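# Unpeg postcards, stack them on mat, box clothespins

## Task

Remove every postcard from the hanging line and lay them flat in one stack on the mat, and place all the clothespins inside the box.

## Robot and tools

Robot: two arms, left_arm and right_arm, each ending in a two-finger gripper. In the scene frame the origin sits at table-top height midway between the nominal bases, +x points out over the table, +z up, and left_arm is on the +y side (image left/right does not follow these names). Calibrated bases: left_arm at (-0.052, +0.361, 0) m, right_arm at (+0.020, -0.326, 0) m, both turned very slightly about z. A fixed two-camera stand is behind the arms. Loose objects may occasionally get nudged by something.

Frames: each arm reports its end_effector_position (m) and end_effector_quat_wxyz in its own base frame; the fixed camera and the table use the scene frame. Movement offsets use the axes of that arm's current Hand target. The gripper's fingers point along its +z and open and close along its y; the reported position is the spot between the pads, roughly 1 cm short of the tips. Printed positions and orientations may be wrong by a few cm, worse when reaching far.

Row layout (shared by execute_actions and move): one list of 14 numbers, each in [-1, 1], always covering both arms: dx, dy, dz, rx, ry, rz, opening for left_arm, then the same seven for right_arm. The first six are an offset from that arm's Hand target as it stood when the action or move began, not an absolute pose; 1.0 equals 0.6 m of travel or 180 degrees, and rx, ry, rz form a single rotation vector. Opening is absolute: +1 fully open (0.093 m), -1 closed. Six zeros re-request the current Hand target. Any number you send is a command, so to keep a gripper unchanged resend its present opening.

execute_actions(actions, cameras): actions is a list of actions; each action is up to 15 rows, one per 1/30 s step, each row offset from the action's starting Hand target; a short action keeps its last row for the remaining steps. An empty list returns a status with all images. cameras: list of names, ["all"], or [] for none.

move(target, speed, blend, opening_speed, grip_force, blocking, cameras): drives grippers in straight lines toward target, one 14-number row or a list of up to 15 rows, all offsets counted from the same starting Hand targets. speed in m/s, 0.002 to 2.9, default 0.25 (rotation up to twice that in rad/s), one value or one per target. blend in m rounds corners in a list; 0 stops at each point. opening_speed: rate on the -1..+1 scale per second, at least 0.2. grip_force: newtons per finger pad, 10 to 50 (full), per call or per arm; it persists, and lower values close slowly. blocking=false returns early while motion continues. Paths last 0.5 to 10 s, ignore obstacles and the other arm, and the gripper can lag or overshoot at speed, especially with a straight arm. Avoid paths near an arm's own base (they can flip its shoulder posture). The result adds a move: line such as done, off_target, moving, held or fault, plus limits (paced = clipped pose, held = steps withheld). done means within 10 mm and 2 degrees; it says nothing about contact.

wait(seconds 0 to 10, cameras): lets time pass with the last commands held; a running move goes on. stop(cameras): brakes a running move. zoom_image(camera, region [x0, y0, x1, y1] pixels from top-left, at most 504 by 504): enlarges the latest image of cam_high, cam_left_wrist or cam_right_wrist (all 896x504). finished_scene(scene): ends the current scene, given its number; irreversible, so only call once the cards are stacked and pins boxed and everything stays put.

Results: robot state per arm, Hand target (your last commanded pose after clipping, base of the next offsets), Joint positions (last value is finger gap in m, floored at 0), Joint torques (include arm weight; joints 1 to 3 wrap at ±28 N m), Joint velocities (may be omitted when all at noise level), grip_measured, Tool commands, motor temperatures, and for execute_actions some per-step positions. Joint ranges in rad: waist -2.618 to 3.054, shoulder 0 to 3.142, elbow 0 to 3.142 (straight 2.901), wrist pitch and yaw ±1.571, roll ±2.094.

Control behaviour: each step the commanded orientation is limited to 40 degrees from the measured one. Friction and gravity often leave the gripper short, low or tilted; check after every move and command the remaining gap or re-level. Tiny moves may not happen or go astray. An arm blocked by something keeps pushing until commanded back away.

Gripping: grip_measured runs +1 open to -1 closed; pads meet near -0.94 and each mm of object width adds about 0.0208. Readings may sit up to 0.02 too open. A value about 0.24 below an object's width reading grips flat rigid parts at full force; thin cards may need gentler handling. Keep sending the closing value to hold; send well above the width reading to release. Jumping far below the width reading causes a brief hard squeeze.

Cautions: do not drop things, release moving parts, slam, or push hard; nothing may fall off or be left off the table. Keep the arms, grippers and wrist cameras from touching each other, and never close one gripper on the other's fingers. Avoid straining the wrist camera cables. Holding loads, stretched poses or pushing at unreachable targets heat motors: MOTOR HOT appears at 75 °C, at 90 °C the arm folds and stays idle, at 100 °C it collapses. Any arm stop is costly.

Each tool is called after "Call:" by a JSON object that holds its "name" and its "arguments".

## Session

Scene 1 done. Scene 2.

Call:
{"name": "execute_actions", "arguments": {"actions": []}}

Scene clock: 0.00 s.
left_arm: end_effector_position=(+0.3820, +0.0423, +0.0718) grip_measured=+1.000 end_effector_quat_wxyz=(+0.551, -0.100, +0.821, +0.115) | right_arm: end_effector_position=(+0.3604, -0.0652, +0.0882) grip_measured=+1.000 end_effector_quat_wxyz=(+0.547, +0.168, +0.806, -0.153)
Joint positions: left_arm=[-0.035 1.622 0.362 0.86 -0.336 -0.052 0.093] | right_arm=[0.033 1.488 0.338 0.739 0.476 0.129 0.093]
Joint velocities: within noise
Joint torques (N m): no reading
Motor temperatures (°C): left_arm=[21 22 19 21 20 20 19] | right_arm=[19 20 20 18 20 21 19]
Heat: left arm: 22 °C; right arm: 21 °C.
Hand target: left_arm +0.3851, +0.0422, +0.0783; +0.559, -0.101, +0.815, +0.114 | right_arm +0.3656, -0.0652, +0.1002; +0.564, +0.172, +0.794, -0.150
Tool commands: left_gripper/opening=+1.0 right_gripper/opening=+1.0

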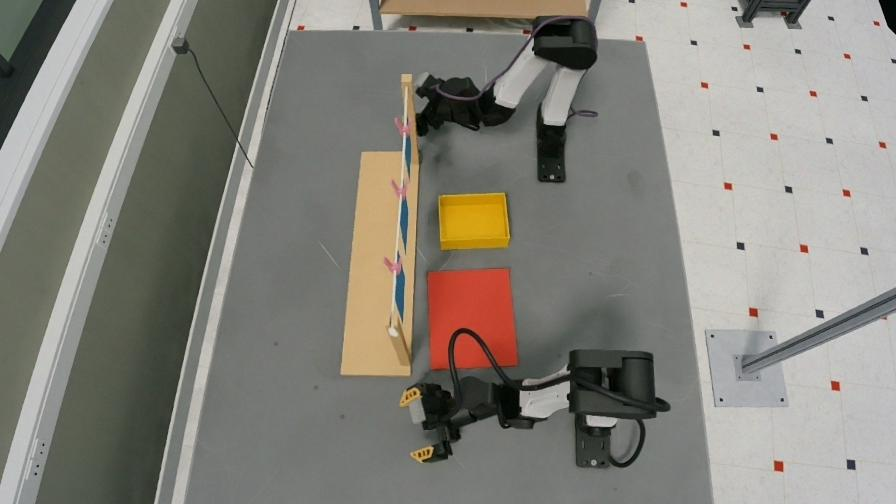

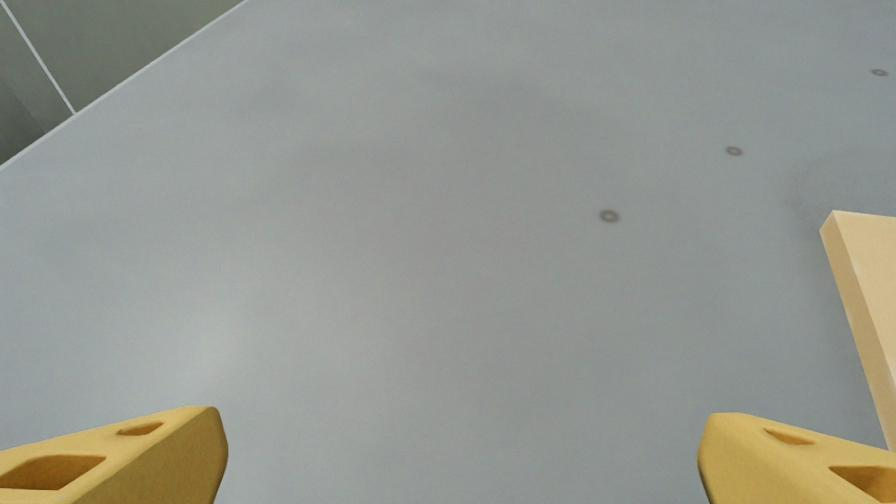

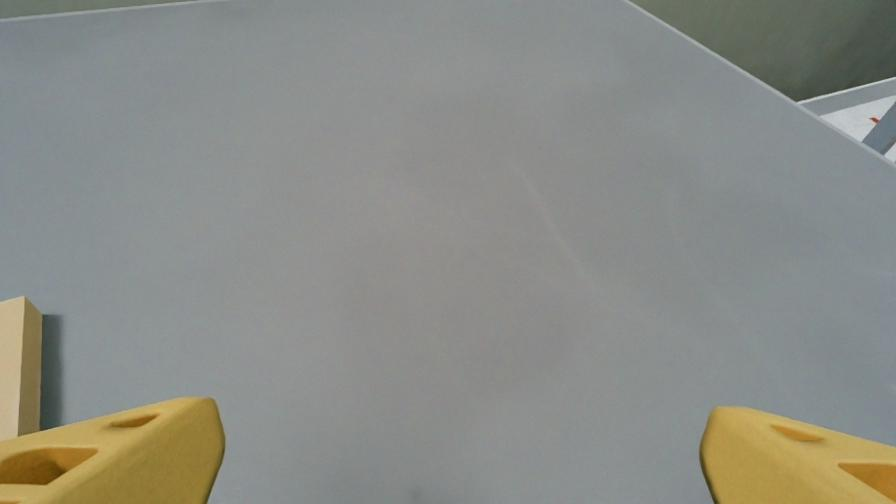

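Call:
{"name": "move", "arguments": {"target": [[-0.4288,0.0222,-0.1922,0.157,-0.0165,0.0403,1,-0.127,0.1895,-0.2752,-0.1988,0.1354,-0.1073,-0.27],[-0.435,-0.3552,-0.255,0.523,-0.0549,0.1342,1,0.0132,0.587,-0.4583,-0.4493,-0.0955,-0.0619,-0.27]], "speed": 0.35, "blend": [0.03,0], "cameras": ["all"]}}

Scene clock: 9.17 s.
left_arm: end_effector_position=(+0.4029, -0.1956, +0.3530) grip_measured=+1.000 end_effector_quat_wxyz=(+0.477, +0.491, +0.607, -0.404) | right_arm: end_effector_position=(+0.2849, +0.3611, +0.1463) grip_measured=-0.269 end_effector_quat_wxyz=(+0.608, -0.325, +0.653, +0.314)
Joint positions: left_arm=[-0.091 1.771 1.788 -0.7 1.217 0.63 0.093] | right_arm=[0.882 1.791 0.571 1.157 -0.056 0.011 0.032]
Joint torques (N m): left_arm=[-0.01 -7.32 9.65 1.45 0.42 0.25] | right_arm=[-0.25 -6.41 6.99 2.21 -0.13 -0.13]
Heat: left arm: 23 °C; right arm: 22 °C.
Hand target: left_arm +0.4042, -0.1971, +0.3600; +0.482, +0.500, +0.595, -0.405 | right_arm +0.2869, +0.3698, +0.1650; +0.627, -0.326, +0.627, +0.326
Off the commanded pose: left_arm 0.007 m, 2 deg | right_arm 0.021 m, 4 deg.
move: off_target (right_arm)

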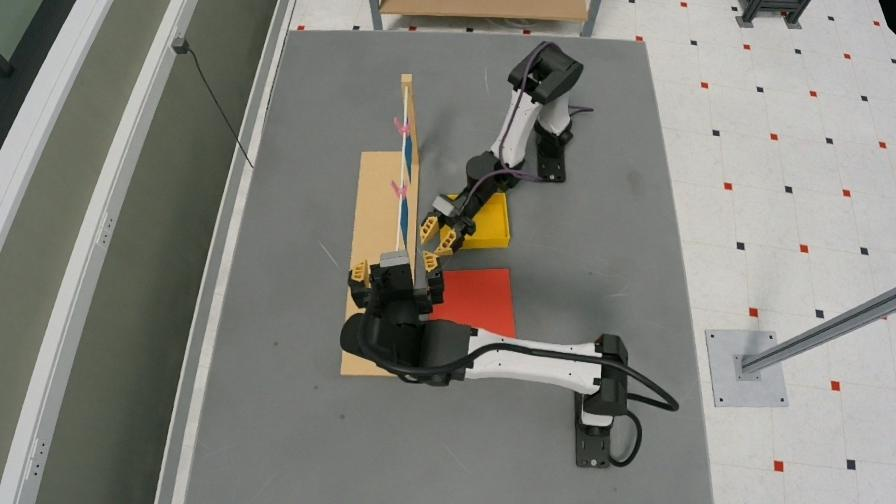

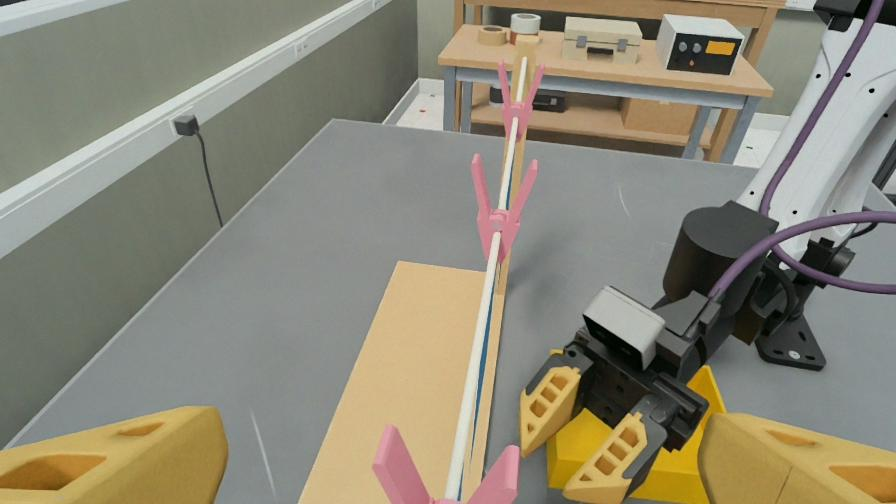

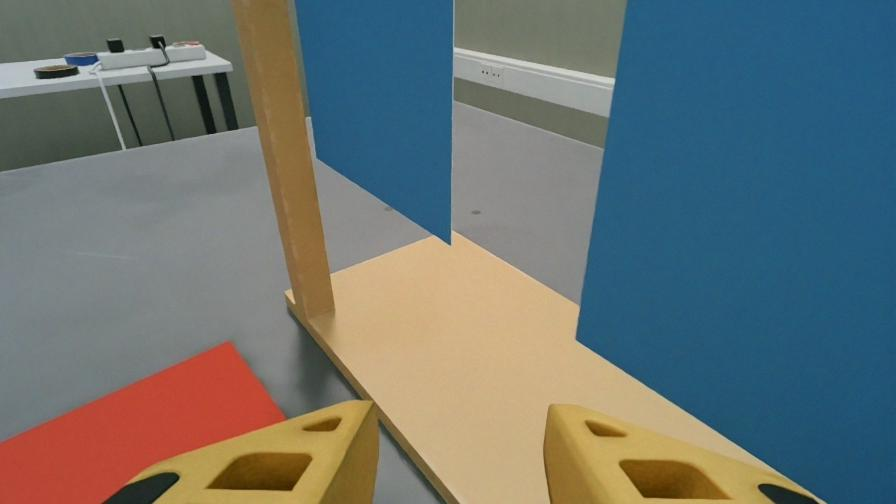

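Call:
{"name": "move", "arguments": {"target": [[0,0,0,0,0,0,1,-0.015,0.0035,0.0687,0,0,0,-0.27],[0,0,0,0,0,0,1,-0.015,-0.0003,0.169,-0.072,0,0,-0.27],[0.0443,0.0008,0.0397,0,0.044,0,1,-0.015,-0.0037,0.1703,-0.139,0,0,-0.27],[0.0443,0.0008,0.0397,0,0.044,0,1,-0.015,-0.0037,0.1703,-0.139,0,0,-1]], "speed": 0.1, "blend": [0.01,0.004,0,0], "grip_force": [50,20], "opening_speed": 0.6, "cameras": ["all"]}}

Scene clock: 17.30 s.
left_arm: end_effector_position=(+0.4037, -0.2128, +0.3256) grip_measured=+1.000 end_effector_quat_wxyz=(+0.436, +0.519, +0.631, -0.377) | right_arm: end_effector_position=(+0.3412, +0.4487, +0.1567) grip_measured=-0.989 end_effector_quat_wxyz=(+0.519, -0.451, +0.565, +0.455)
Joint positions: left_arm=[-0.149 1.84 1.881 -0.893 1.107 0.772 0.093] | right_arm=[0.738 2.128 1.155 0.914 -0.655 0.011 0]
Joint torques (N m): left_arm=[-0.34 -7.66 9.51 1.35 0.24 0.24] | right_arm=[-0.4 -9.85 8.2 1.97 -0.04 -0.13]
Motor temperatures (°C): left_arm=[21 23 23 23 20 20 19] | right_arm=[19 23 22 23 20 21 19]
Heat: left arm: 23 °C; right arm: 23 °C.
Hand target: left_arm +0.4077, -0.2145, +0.3290; +0.440, +0.526, +0.627, -0.369 | right_arm +0.3473, +0.4523, +0.1740; +0.542, -0.455, +0.542, +0.455
Off the commanded pose: left_arm 0.006 m, 1 deg | right_arm 0.019 m, 4 deg.
grip_force (N): 50, 20
move: off_target (right_arm); target 4's new opening was sent with right_arm's hand 0.019 m and 4 deg from that target

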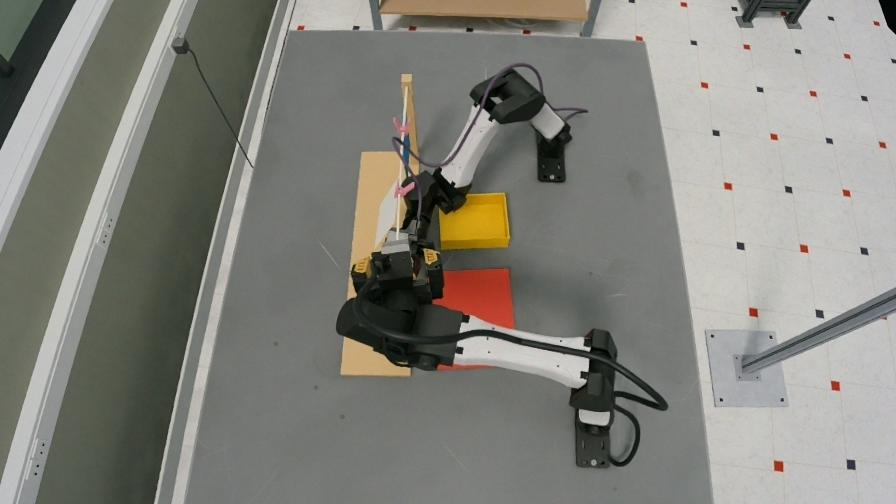

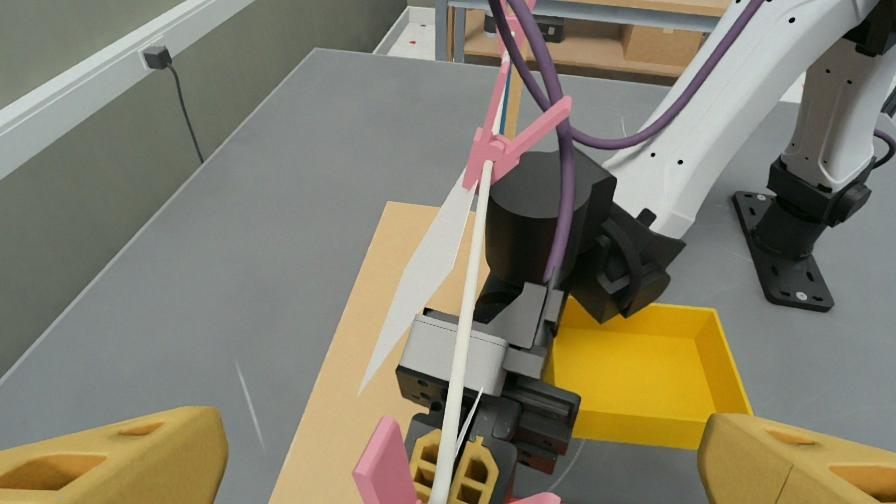

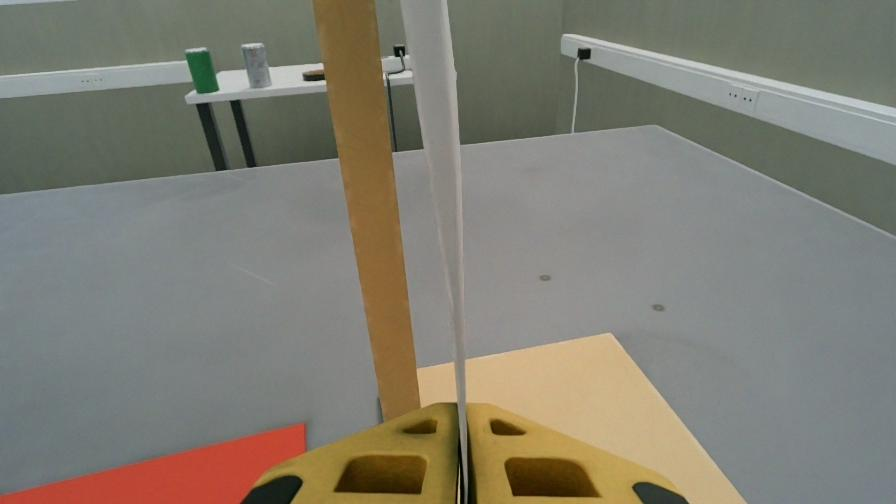

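Call:
{"name": "move", "arguments": {"target": [[0.0063,-0.003,0.0022,0.0418,0.001,0.0149,1,0,0.003,0,-0.039,0,0,-1],[0.0063,-0.003,0.0022,0.0418,0.001,0.0149,-1,0,0.003,0,-0.039,0,0,-1]], "speed": 0.1, "opening_speed": 0.6, "cameras": ["cam_left_wrist","cam_right_wrist"]}}

Scene clock: 23.47 s.
left_arm: end_effector_position=(+0.4026, -0.2153, +0.3204) grip_measured=-0.720 end_effector_quat_wxyz=(+0.405, +0.567, +0.598, -0.396) | right_arm: end_effector_position=(+0.3384, +0.4507, +0.1588) grip_measured=-0.989 end_effector_quat_wxyz=(+0.492, -0.482, +0.534, +0.490)
Joint positions: left_arm=[-0.146 2.026 2.18 -1.279 1.163 1.076 0.011] | right_arm=[0.709 2.166 1.221 0.892 -0.808 0.01 0]
Joint torques (N m): left_arm=[0.57 -8.49 8.94 0.94 0.58 0.23] | right_arm=[-0.95 -10.18 8.03 1.8 -0.04 -0.11]
Heat: left arm: 24 °C; right arm: 24 °C.
Hand target: left_arm +0.4059, -0.2148, +0.3251; +0.412, +0.569, +0.590, -0.398 | right_arm +0.3454, +0.4526, +0.1738; +0.513, -0.487, +0.513, +0.487
Off the commanded pose: left_arm 0.006 m, 1 deg | right_arm 0.017 m, 3 deg.
grip_force (N): 50, 20
move: off_target (right_arm)
Images, in order (width x height): cam_left_wrist 896x504, cam_right_wrist 896x504.

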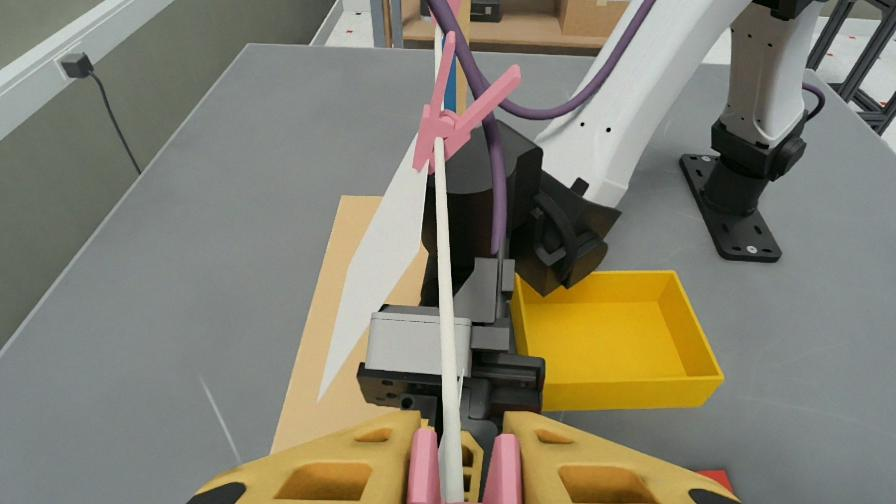

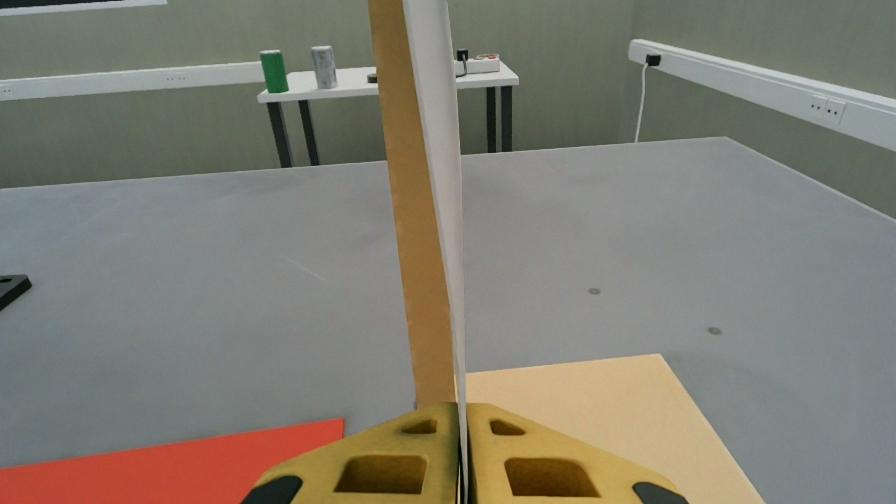

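Call:
{"name": "move", "arguments": {"target": [[-0.1175,0,-0.0419,0,-0.089,0,-1,0,0,0,0,0,0,-1],[-0.1175,0,-0.0419,0,-0.089,0,-1,-0.027,0.2075,-0.0318,0,0,0,-1],[-0.1175,0,-0.0419,0,-0.089,0,-1,0.048,0.3398,-0.003,0.1551,0.1069,0.4954,-1]], "speed": [0.12,0.15,0.3], "blend": [0,0.02,0], "grip_force": [50,40], "cameras": ["all"]}}

Scene clock: 32.70 s.
left_arm: end_effector_position=(+0.4171, -0.2177, +0.3835) grip_measured=-0.732 end_effector_quat_wxyz=(+0.474, +0.498, +0.543, -0.482) | right_arm: end_effector_position=(+0.1387, +0.4500, +0.1166) grip_measured=-0.989 end_effector_quat_wxyz=(+0.028, +0.066, +0.881, +0.469)
Joint positions: left_arm=[-0.121 1.912 1.961 -0.562 1.394 0.455 0.01] | right_arm=[1.203 1.695 0.948 0.141 -0.192 1.453 0]
Joint torques (N m): left_arm=[0.29 -13.33 5.45 1.83 0.28 0.11] | right_arm=[0.31 -9.57 8.84 1.77 0.14 0.09]
Heat: left arm: 26 °C; right arm: 26 °C.
Hand target: left_arm +0.4060, -0.2154, +0.3998; +0.490, +0.508, +0.527, -0.474 | right_arm +0.1417, +0.4614, +0.1452; +0.037, +0.065, +0.864, +0.499
Off the commanded pose: left_arm 0.020 m, 3 deg | right_arm 0.031 m, 4 deg.
grip_force (N): 50, 40
move: off_target (left_arm, right_arm)

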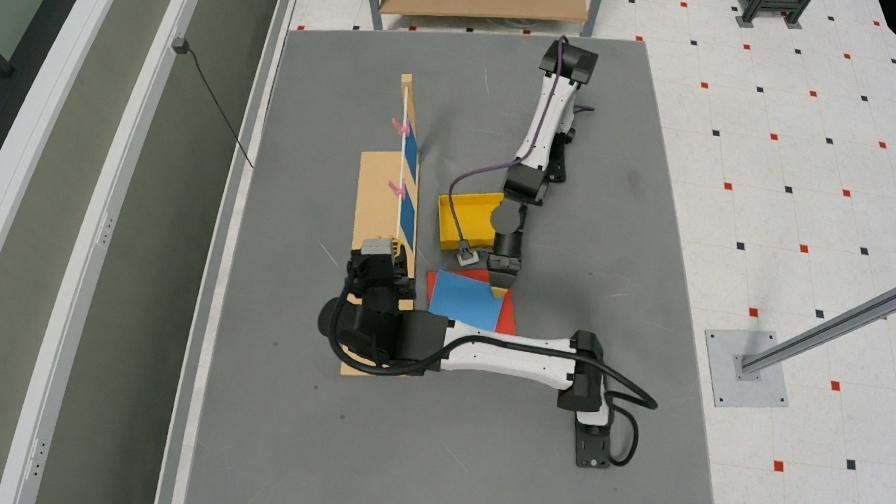

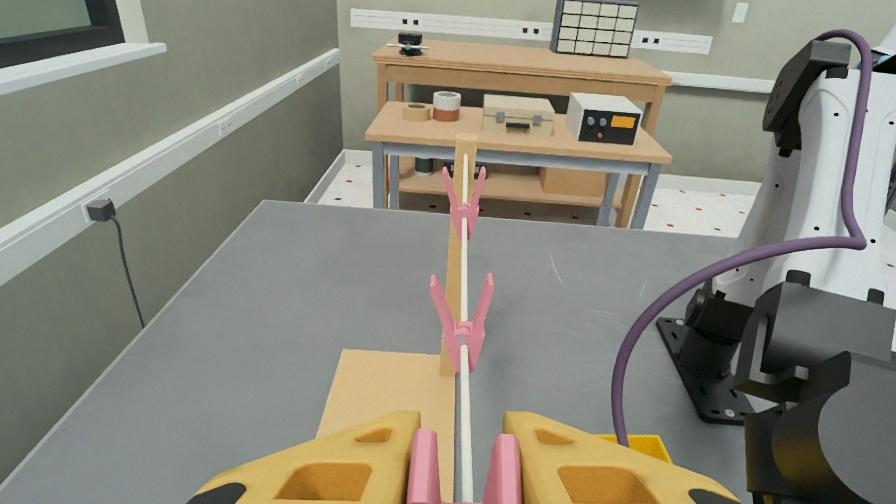

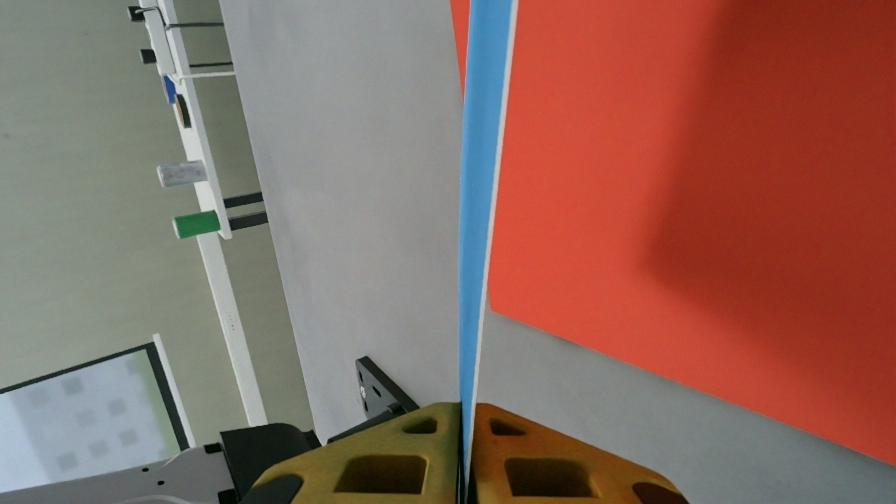

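Call:
{"name": "move", "arguments": {"target": [0,0,0,0,0,0,-1,0.0303,-0.1107,0.0858,0,0.0502,-0.029,-1], "speed": 0.12, "cameras": ["cam_high","cam_right_wrist"]}}

Scene clock: 35.23 s.
left_arm: end_effector_position=(+0.4171, -0.2177, +0.3835) grip_measured=-0.732 end_effector_quat_wxyz=(+0.474, +0.498, +0.543, -0.482) | right_arm: end_effector_position=(+0.1237, +0.4748, +0.0609) grip_measured=-0.989 end_effector_quat_wxyz=(-0.014, -0.005, +0.871, +0.491)
Joint positions: left_arm=[-0.121 1.912 1.961 -0.562 1.394 0.455 0.01] | right_arm=[1.2 1.917 0.921 0.415 -0.344 1.374 0]
Joint torques (N m): left_arm=[0.31 -13.33 5.45 1.84 0.27 0.11] | right_arm=[-0.61 -8.01 4.04 1.96 -0.13 -0.21]
Heat: left arm: 26 °C; right arm: 26 °C.
Hand target: left_arm +0.4060, -0.2154, +0.3998; +0.490, +0.508, +0.527, -0.474 | right_arm +0.1255, +0.4753, +0.0619; -0.008, -0.014, +0.866, +0.500
Off the commanded pose: left_arm 0.020 m, 3 deg | right_arm 0.002 m, 2 deg.
grip_force (N): 50, 40
move: off_target (left_arm)
Images, in order (width x height): cam_high 896x504, cam_right_wrist 896x504.

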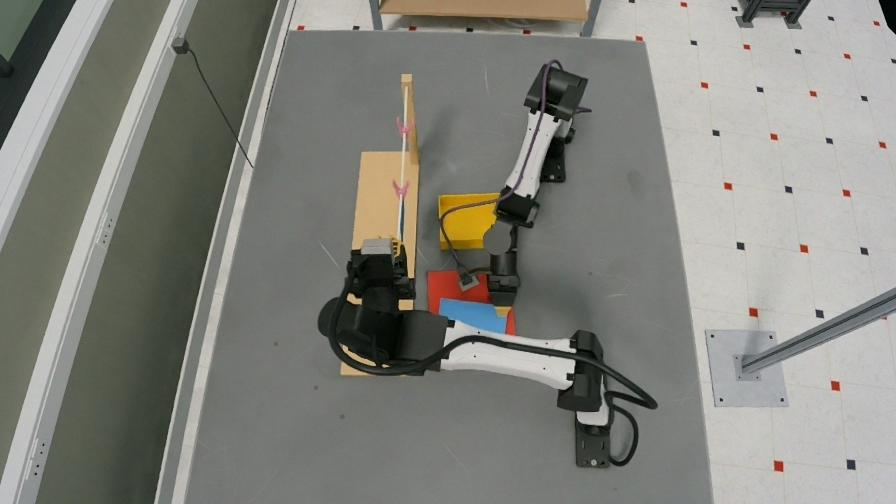

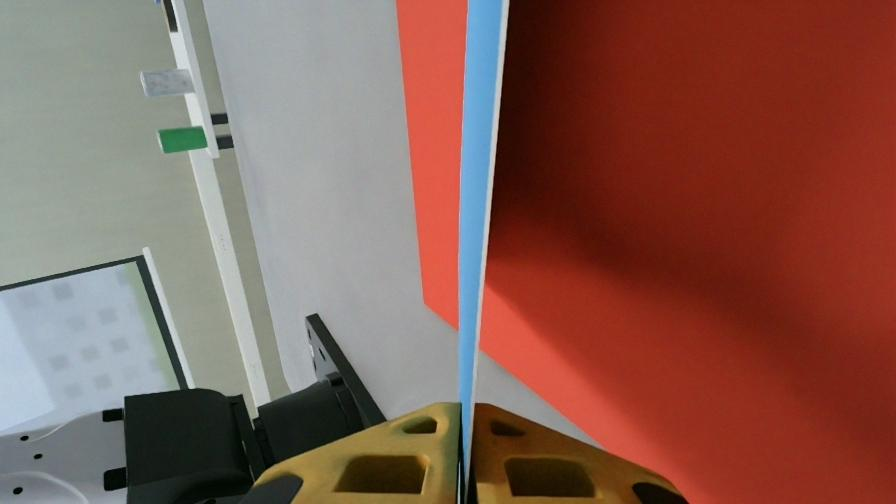

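Call:
{"name": "move", "arguments": {"target": [[0,0,0,0,0,0,-1,0,-0.0166,0.0096,0,0,0,-1],[0,0,0,0,0,0,-1,0,-0.0166,0.0096,0,0,0,-0.5],[0,0,0,0,0,0,-1,0,-0.0166,-0.1074,0,0,0,-0.5]], "speed": 0.1, "opening_speed": 0.5, "cameras": ["cam_high","cam_right_wrist"]}}

Scene clock: 39.47 s.
left_arm: end_effector_position=(+0.4171, -0.2177, +0.3835) grip_measured=-0.732 end_effector_quat_wxyz=(+0.474, +0.498, +0.543, -0.482) | right_arm: end_effector_position=(+0.1268, +0.4152, +0.0732) grip_measured=-0.501 end_effector_quat_wxyz=(-0.017, -0.003, +0.874, +0.485)
Joint positions: left_arm=[-0.121 1.912 1.961 -0.562 1.394 0.455 0.01] | right_arm=[1.119 1.708 0.727 0.365 -0.411 1.328 0.021]
Joint torques (N m): left_arm=[0.31 -13.33 5.44 1.84 0.28 0.11] | right_arm=[-0.55 -9.76 3.93 1.75 -0.11 -0.27]
Heat: left arm: 27 °C; right arm: 26 °C.
Hand target: left_arm +0.4060, -0.2154, +0.3998; +0.490, +0.508, +0.527, -0.474 | right_arm +0.1274, +0.4146, +0.0856; -0.008, -0.014, +0.866, +0.500
Off the commanded pose: left_arm 0.020 m, 3 deg | right_arm 0.012 m, 3 deg.
grip_force (N): 50, 40
move: off_target (left_arm, right_arm)
Images, in order (width x height): cam_high 896x504, cam_right_wrist 896x504.

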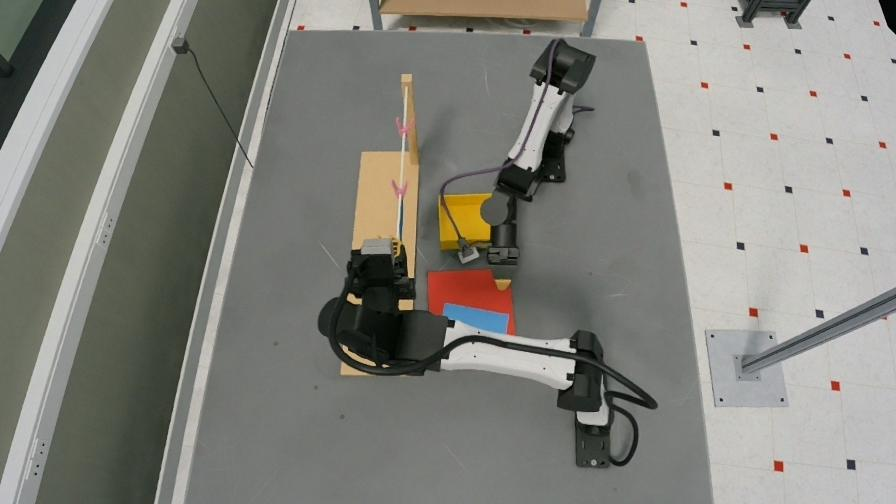

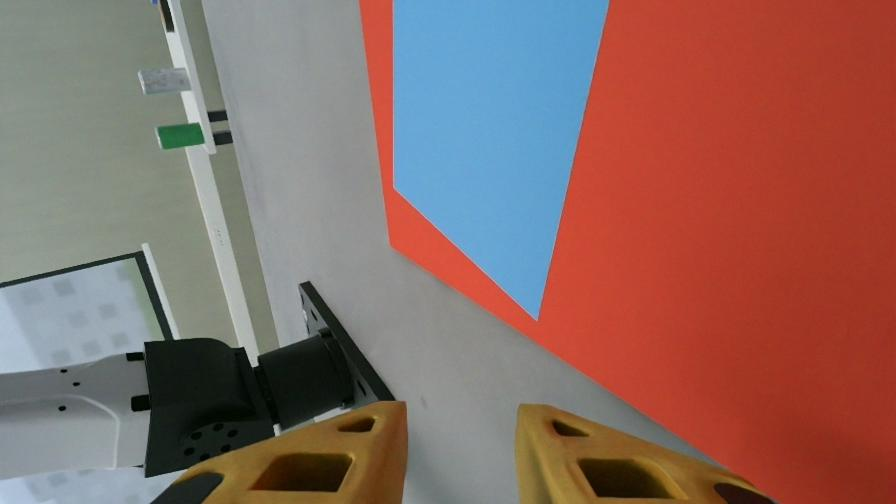

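Call:
{"name": "move", "arguments": {"target": [[0,0,0,0,0,0,-1,-0.0187,0.1853,-0.1937,0,0,0,-0.5],[0,0,0,0,0,0,-1,-0.3572,0.2812,-0.4347,0.0219,-0.022,-0.4834,0.5],[0.0335,-0.177,0.0045,0,0,0,-1,-0.3572,0.2812,-0.4347,0.0219,-0.022,-0.4834,1],[0.242,-0.239,0.368,-0.0692,0.1598,-0.0226,-1,-0.3572,0.2812,-0.4347,0.0219,-0.022,-0.4834,1]], "speed": [0.3,0.35,0.3,0.3], "blend": [0.03,0.01,0.03,0], "cameras": ["all"]}}

Scene clock: 51.17 s.
left_arm: end_effector_position=(+0.2632, -0.4262, +0.2306) grip_measured=-0.732 end_effector_quat_wxyz=(+0.369, +0.540, +0.697, -0.293) | right_arm: end_effector_position=(+0.3461, +0.2778, +0.3502) grip_measured=+1.000 end_effector_quat_wxyz=(+0.349, -0.582, +0.651, +0.339)
Joint positions: left_arm=[-0.901 1.717 1.451 -0.369 0.353 0.237 0.01] | right_arm=[0.382 1.908 2.24 -1.288 -0.871 -0.784 0.093]
Joint torques (N m): left_arm=[0.24 -7.54 10.41 1.96 -0.08 0.09] | right_arm=[-0.4 -8.1 8.01 1.16 -0.51 -0.22]
Motor temperatures (°C): left_arm=[21 29 25 26 21 20 21] | right_arm=[19 26 25 24 21 21 19]
Heat: left arm: 29 °C; right arm: 26 °C.
Hand target: left_arm +0.2699, -0.4303, +0.2394; +0.379, +0.535, +0.697, -0.290 | right_arm +0.3462, +0.2799, +0.3621; +0.366, -0.590, +0.634, +0.341
Off the commanded pose: left_arm 0.012 m, 1 deg | right_arm 0.012 m, 3 deg.
grip_force (N): 50, 40
move: off_target (left_arm, right_arm); blend cut to 0 m at target 2, 0 m at target 3; target 2's new opening was sent with right_arm's hand 0.012 m and 3 deg from that target; target 3's new opening was sent with right_arm's hand 0.012 m and 3 deg from that target

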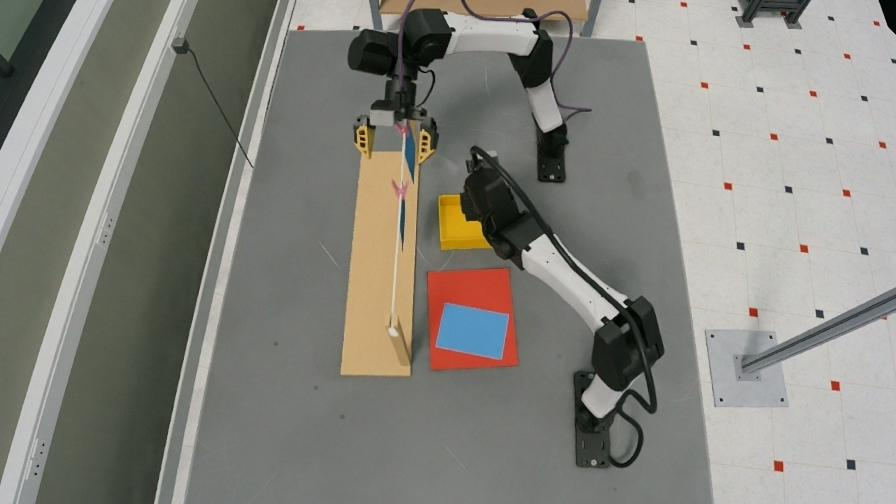

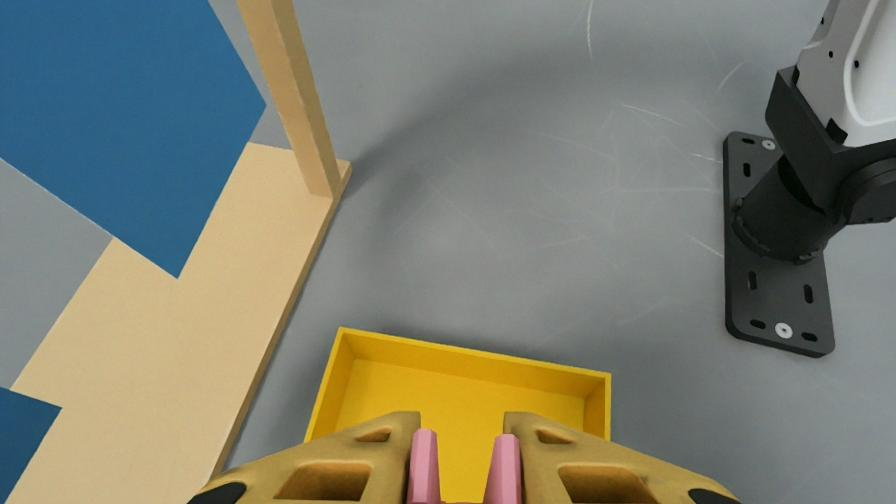

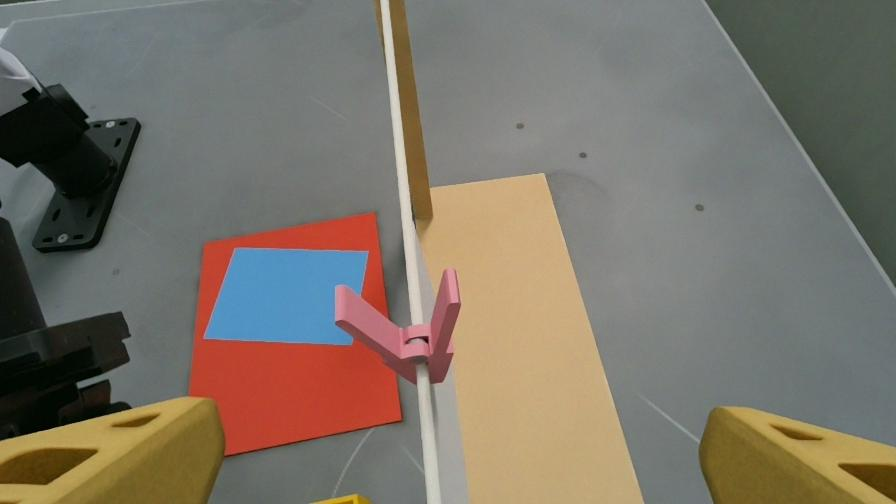

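Call:
{"name": "move", "arguments": {"target": [[0.08,-0.006,0.1,0,0,0,-1,0,0,0,0,0,0,1],[0.1662,-0.0114,0.197,0,0,0,0.2,0,0,0,0,0,0,1],[0.1662,-0.0114,-0.053,0,0,0,0.2,0,0,0,0,0,0,1],[0.234,0.26,-0.1065,0,-0.1833,0,-0.22,0,0,0,0,0,0,1]], "blend": [0.03,0,0.04,0], "speed": [0.25,0.25,0.3,0.3], "cameras": ["all"]}}

Scene clock: 60.87 s.
left_arm: end_effector_position=(+0.3849, -0.2602, +0.1516) grip_measured=-0.217 end_effector_quat_wxyz=(+0.553, +0.423, +0.575, -0.430) | right_arm: end_effector_position=(+0.3461, +0.2778, +0.3502) grip_measured=+1.000 end_effector_quat_wxyz=(+0.349, -0.582, +0.651, +0.339)
Joint positions: left_arm=[-0.282 1.975 0.827 1.112 1.013 0.004 0.035] | right_arm=[0.382 1.908 2.24 -1.288 -0.871 -0.784 0.093]
Joint torques (N m): left_arm=[-0.46 -7.43 6.97 2.23 0 0.11] | right_arm=[-0.39 -7.97 7.72 1.19 -0.51 -0.18]
Heat: left arm: 29 °C; right arm: 27 °C.
Hand target: left_arm +0.3871, -0.2642, +0.1566; +0.561, +0.431, +0.561, -0.430 | right_arm +0.3462, +0.2799, +0.3621; +0.366, -0.590, +0.634, +0.341
Off the commanded pose: left_arm 0.007 m, 2 deg | right_arm 0.012 m, 3 deg.
grip_force (N): 50, 40
move: off_target (right_arm)

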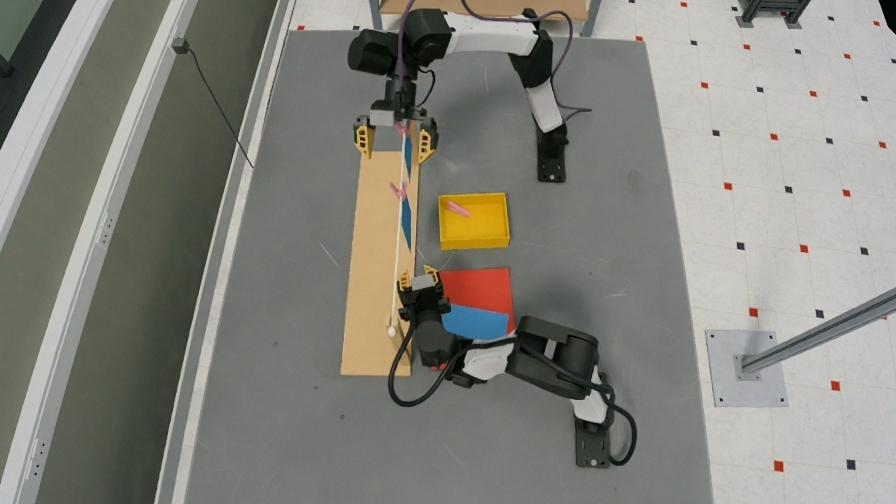

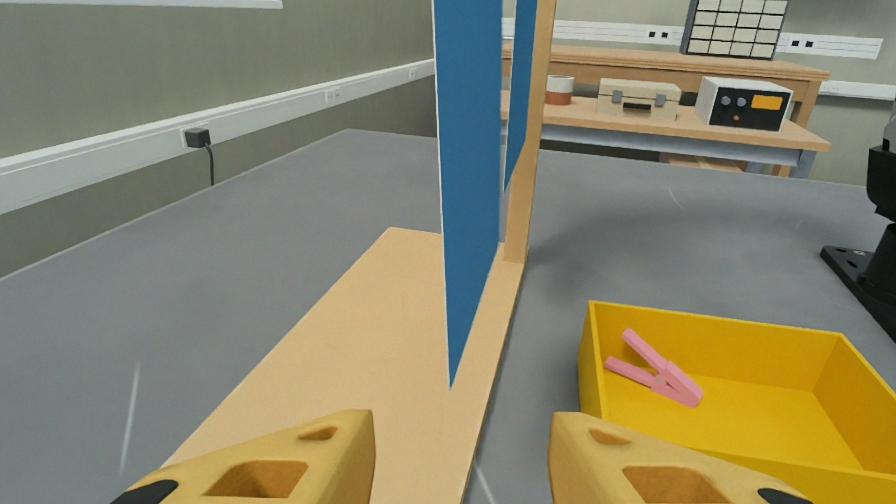

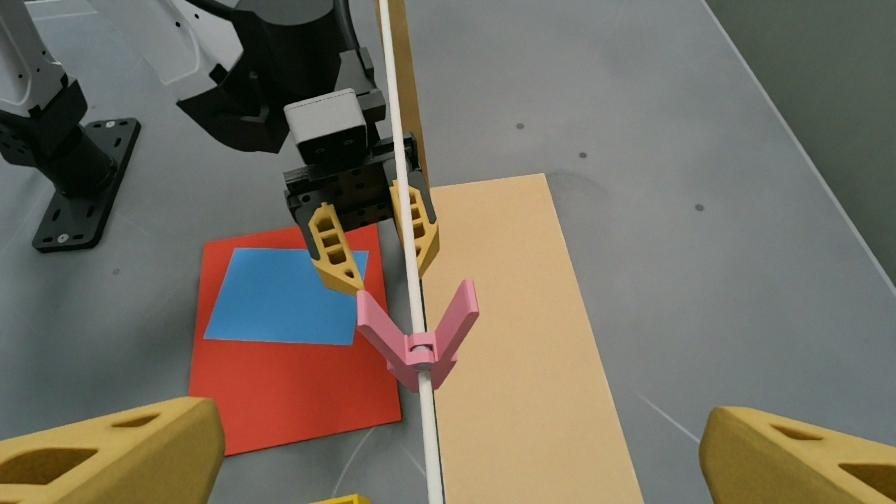

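Call:
{"name": "zoom_image", "arguments": {"camera": "cam_high", "region": [350, 240, 500, 420]}}

Call:
{"name": "zoom_image", "arguments": {"camera": "cam_right_wrist", "region": [200, 0, 500, 300]}}

Scaled by 2.800 from the camera's 896x504 image, which has a finer 1280x720 frame.

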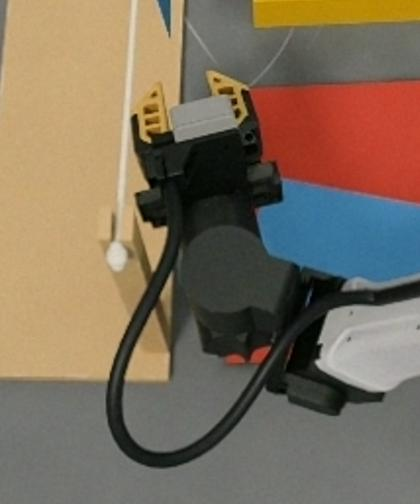

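Scaled by 1.680 from the camera's 896x504 image, which has a finer 1280x720 frame.

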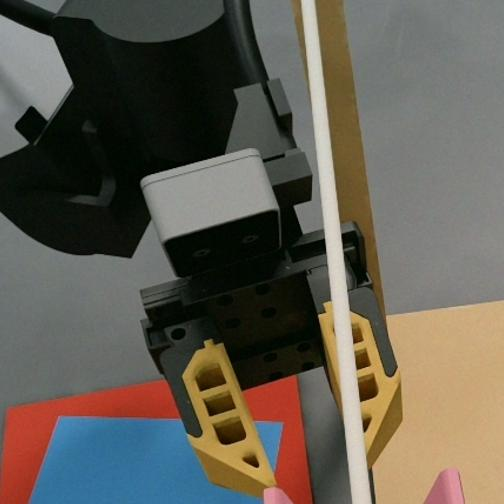

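Call:
{"name": "move", "arguments": {"target": [0,-0.004,0.04,-0.011,0.0556,0,-0.22,0,0,0,0,0,0,1], "cameras": ["all"]}}

Call:
{"name": "zoom_image", "arguments": {"camera": "cam_high", "region": [350, 240, 500, 420]}}

Scene clock: 68.00 s.
left_arm: end_effector_position=(+0.3841, -0.2851, +0.1321) grip_measured=-0.217 end_effector_quat_wxyz=(+0.494, +0.450, +0.631, -0.394) | right_arm: end_effector_position=(+0.3461, +0.2778, +0.3502) grip_measured=+1.000 end_effector_quat_wxyz=(+0.349, -0.582, +0.651, +0.339)
Joint positions: left_arm=[-0.357 1.909 0.917 0.659 0.908 0.212 0.035] | right_arm=[0.382 1.908 2.24 -1.288 -0.871 -0.784 0.093]
Joint torques (N m): left_arm=[-0.31 -11.95 8.51 1.85 -0.07 0.26] | right_arm=[-0.53 -8.1 7.83 1.23 -0.59 -0.15]
Heat: left arm: 29 °C; right arm: 27 °C.
Hand target: left_arm +0.3910, -0.2880, +0.1565; +0.517, +0.457, +0.615, -0.382 | right_arm +0.3462, +0.2799, +0.3621; +0.366, -0.590, +0.634, +0.341
Off the commanded pose: left_arm 0.026 m, 4 deg | right_arm 0.012 m, 3 deg.
grip_force (N): 50, 40
move: off_target (left_arm, right_arm)

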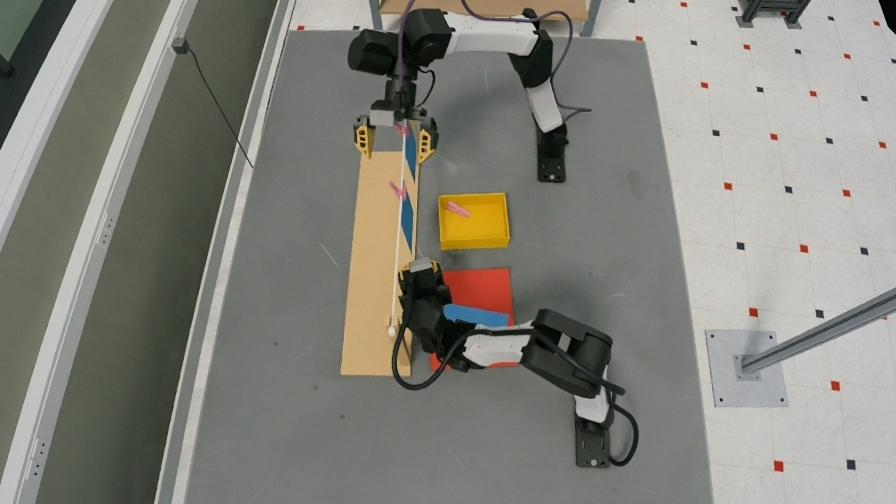

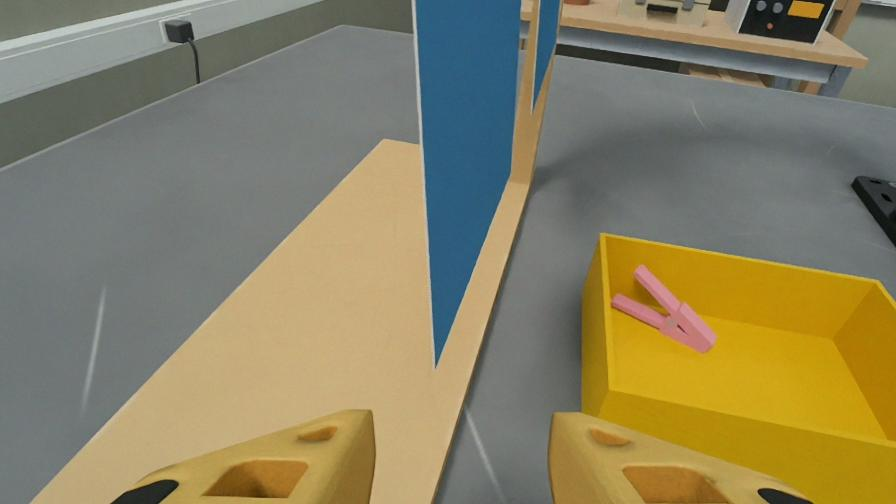

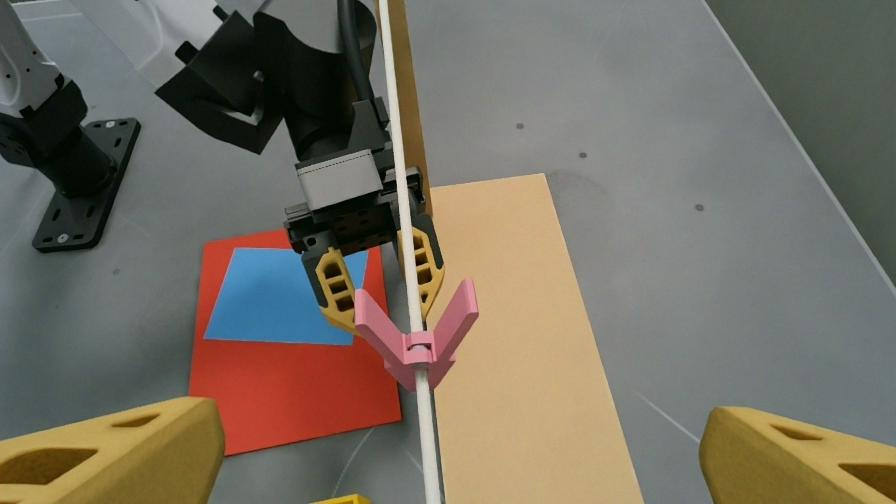

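Scaled by 2.800 from the camera's 896x504 image, which has a finer 1280x720 frame.

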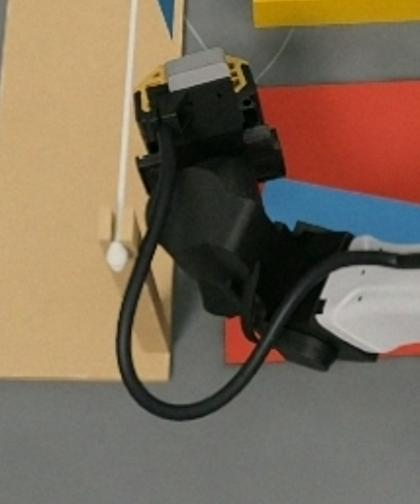

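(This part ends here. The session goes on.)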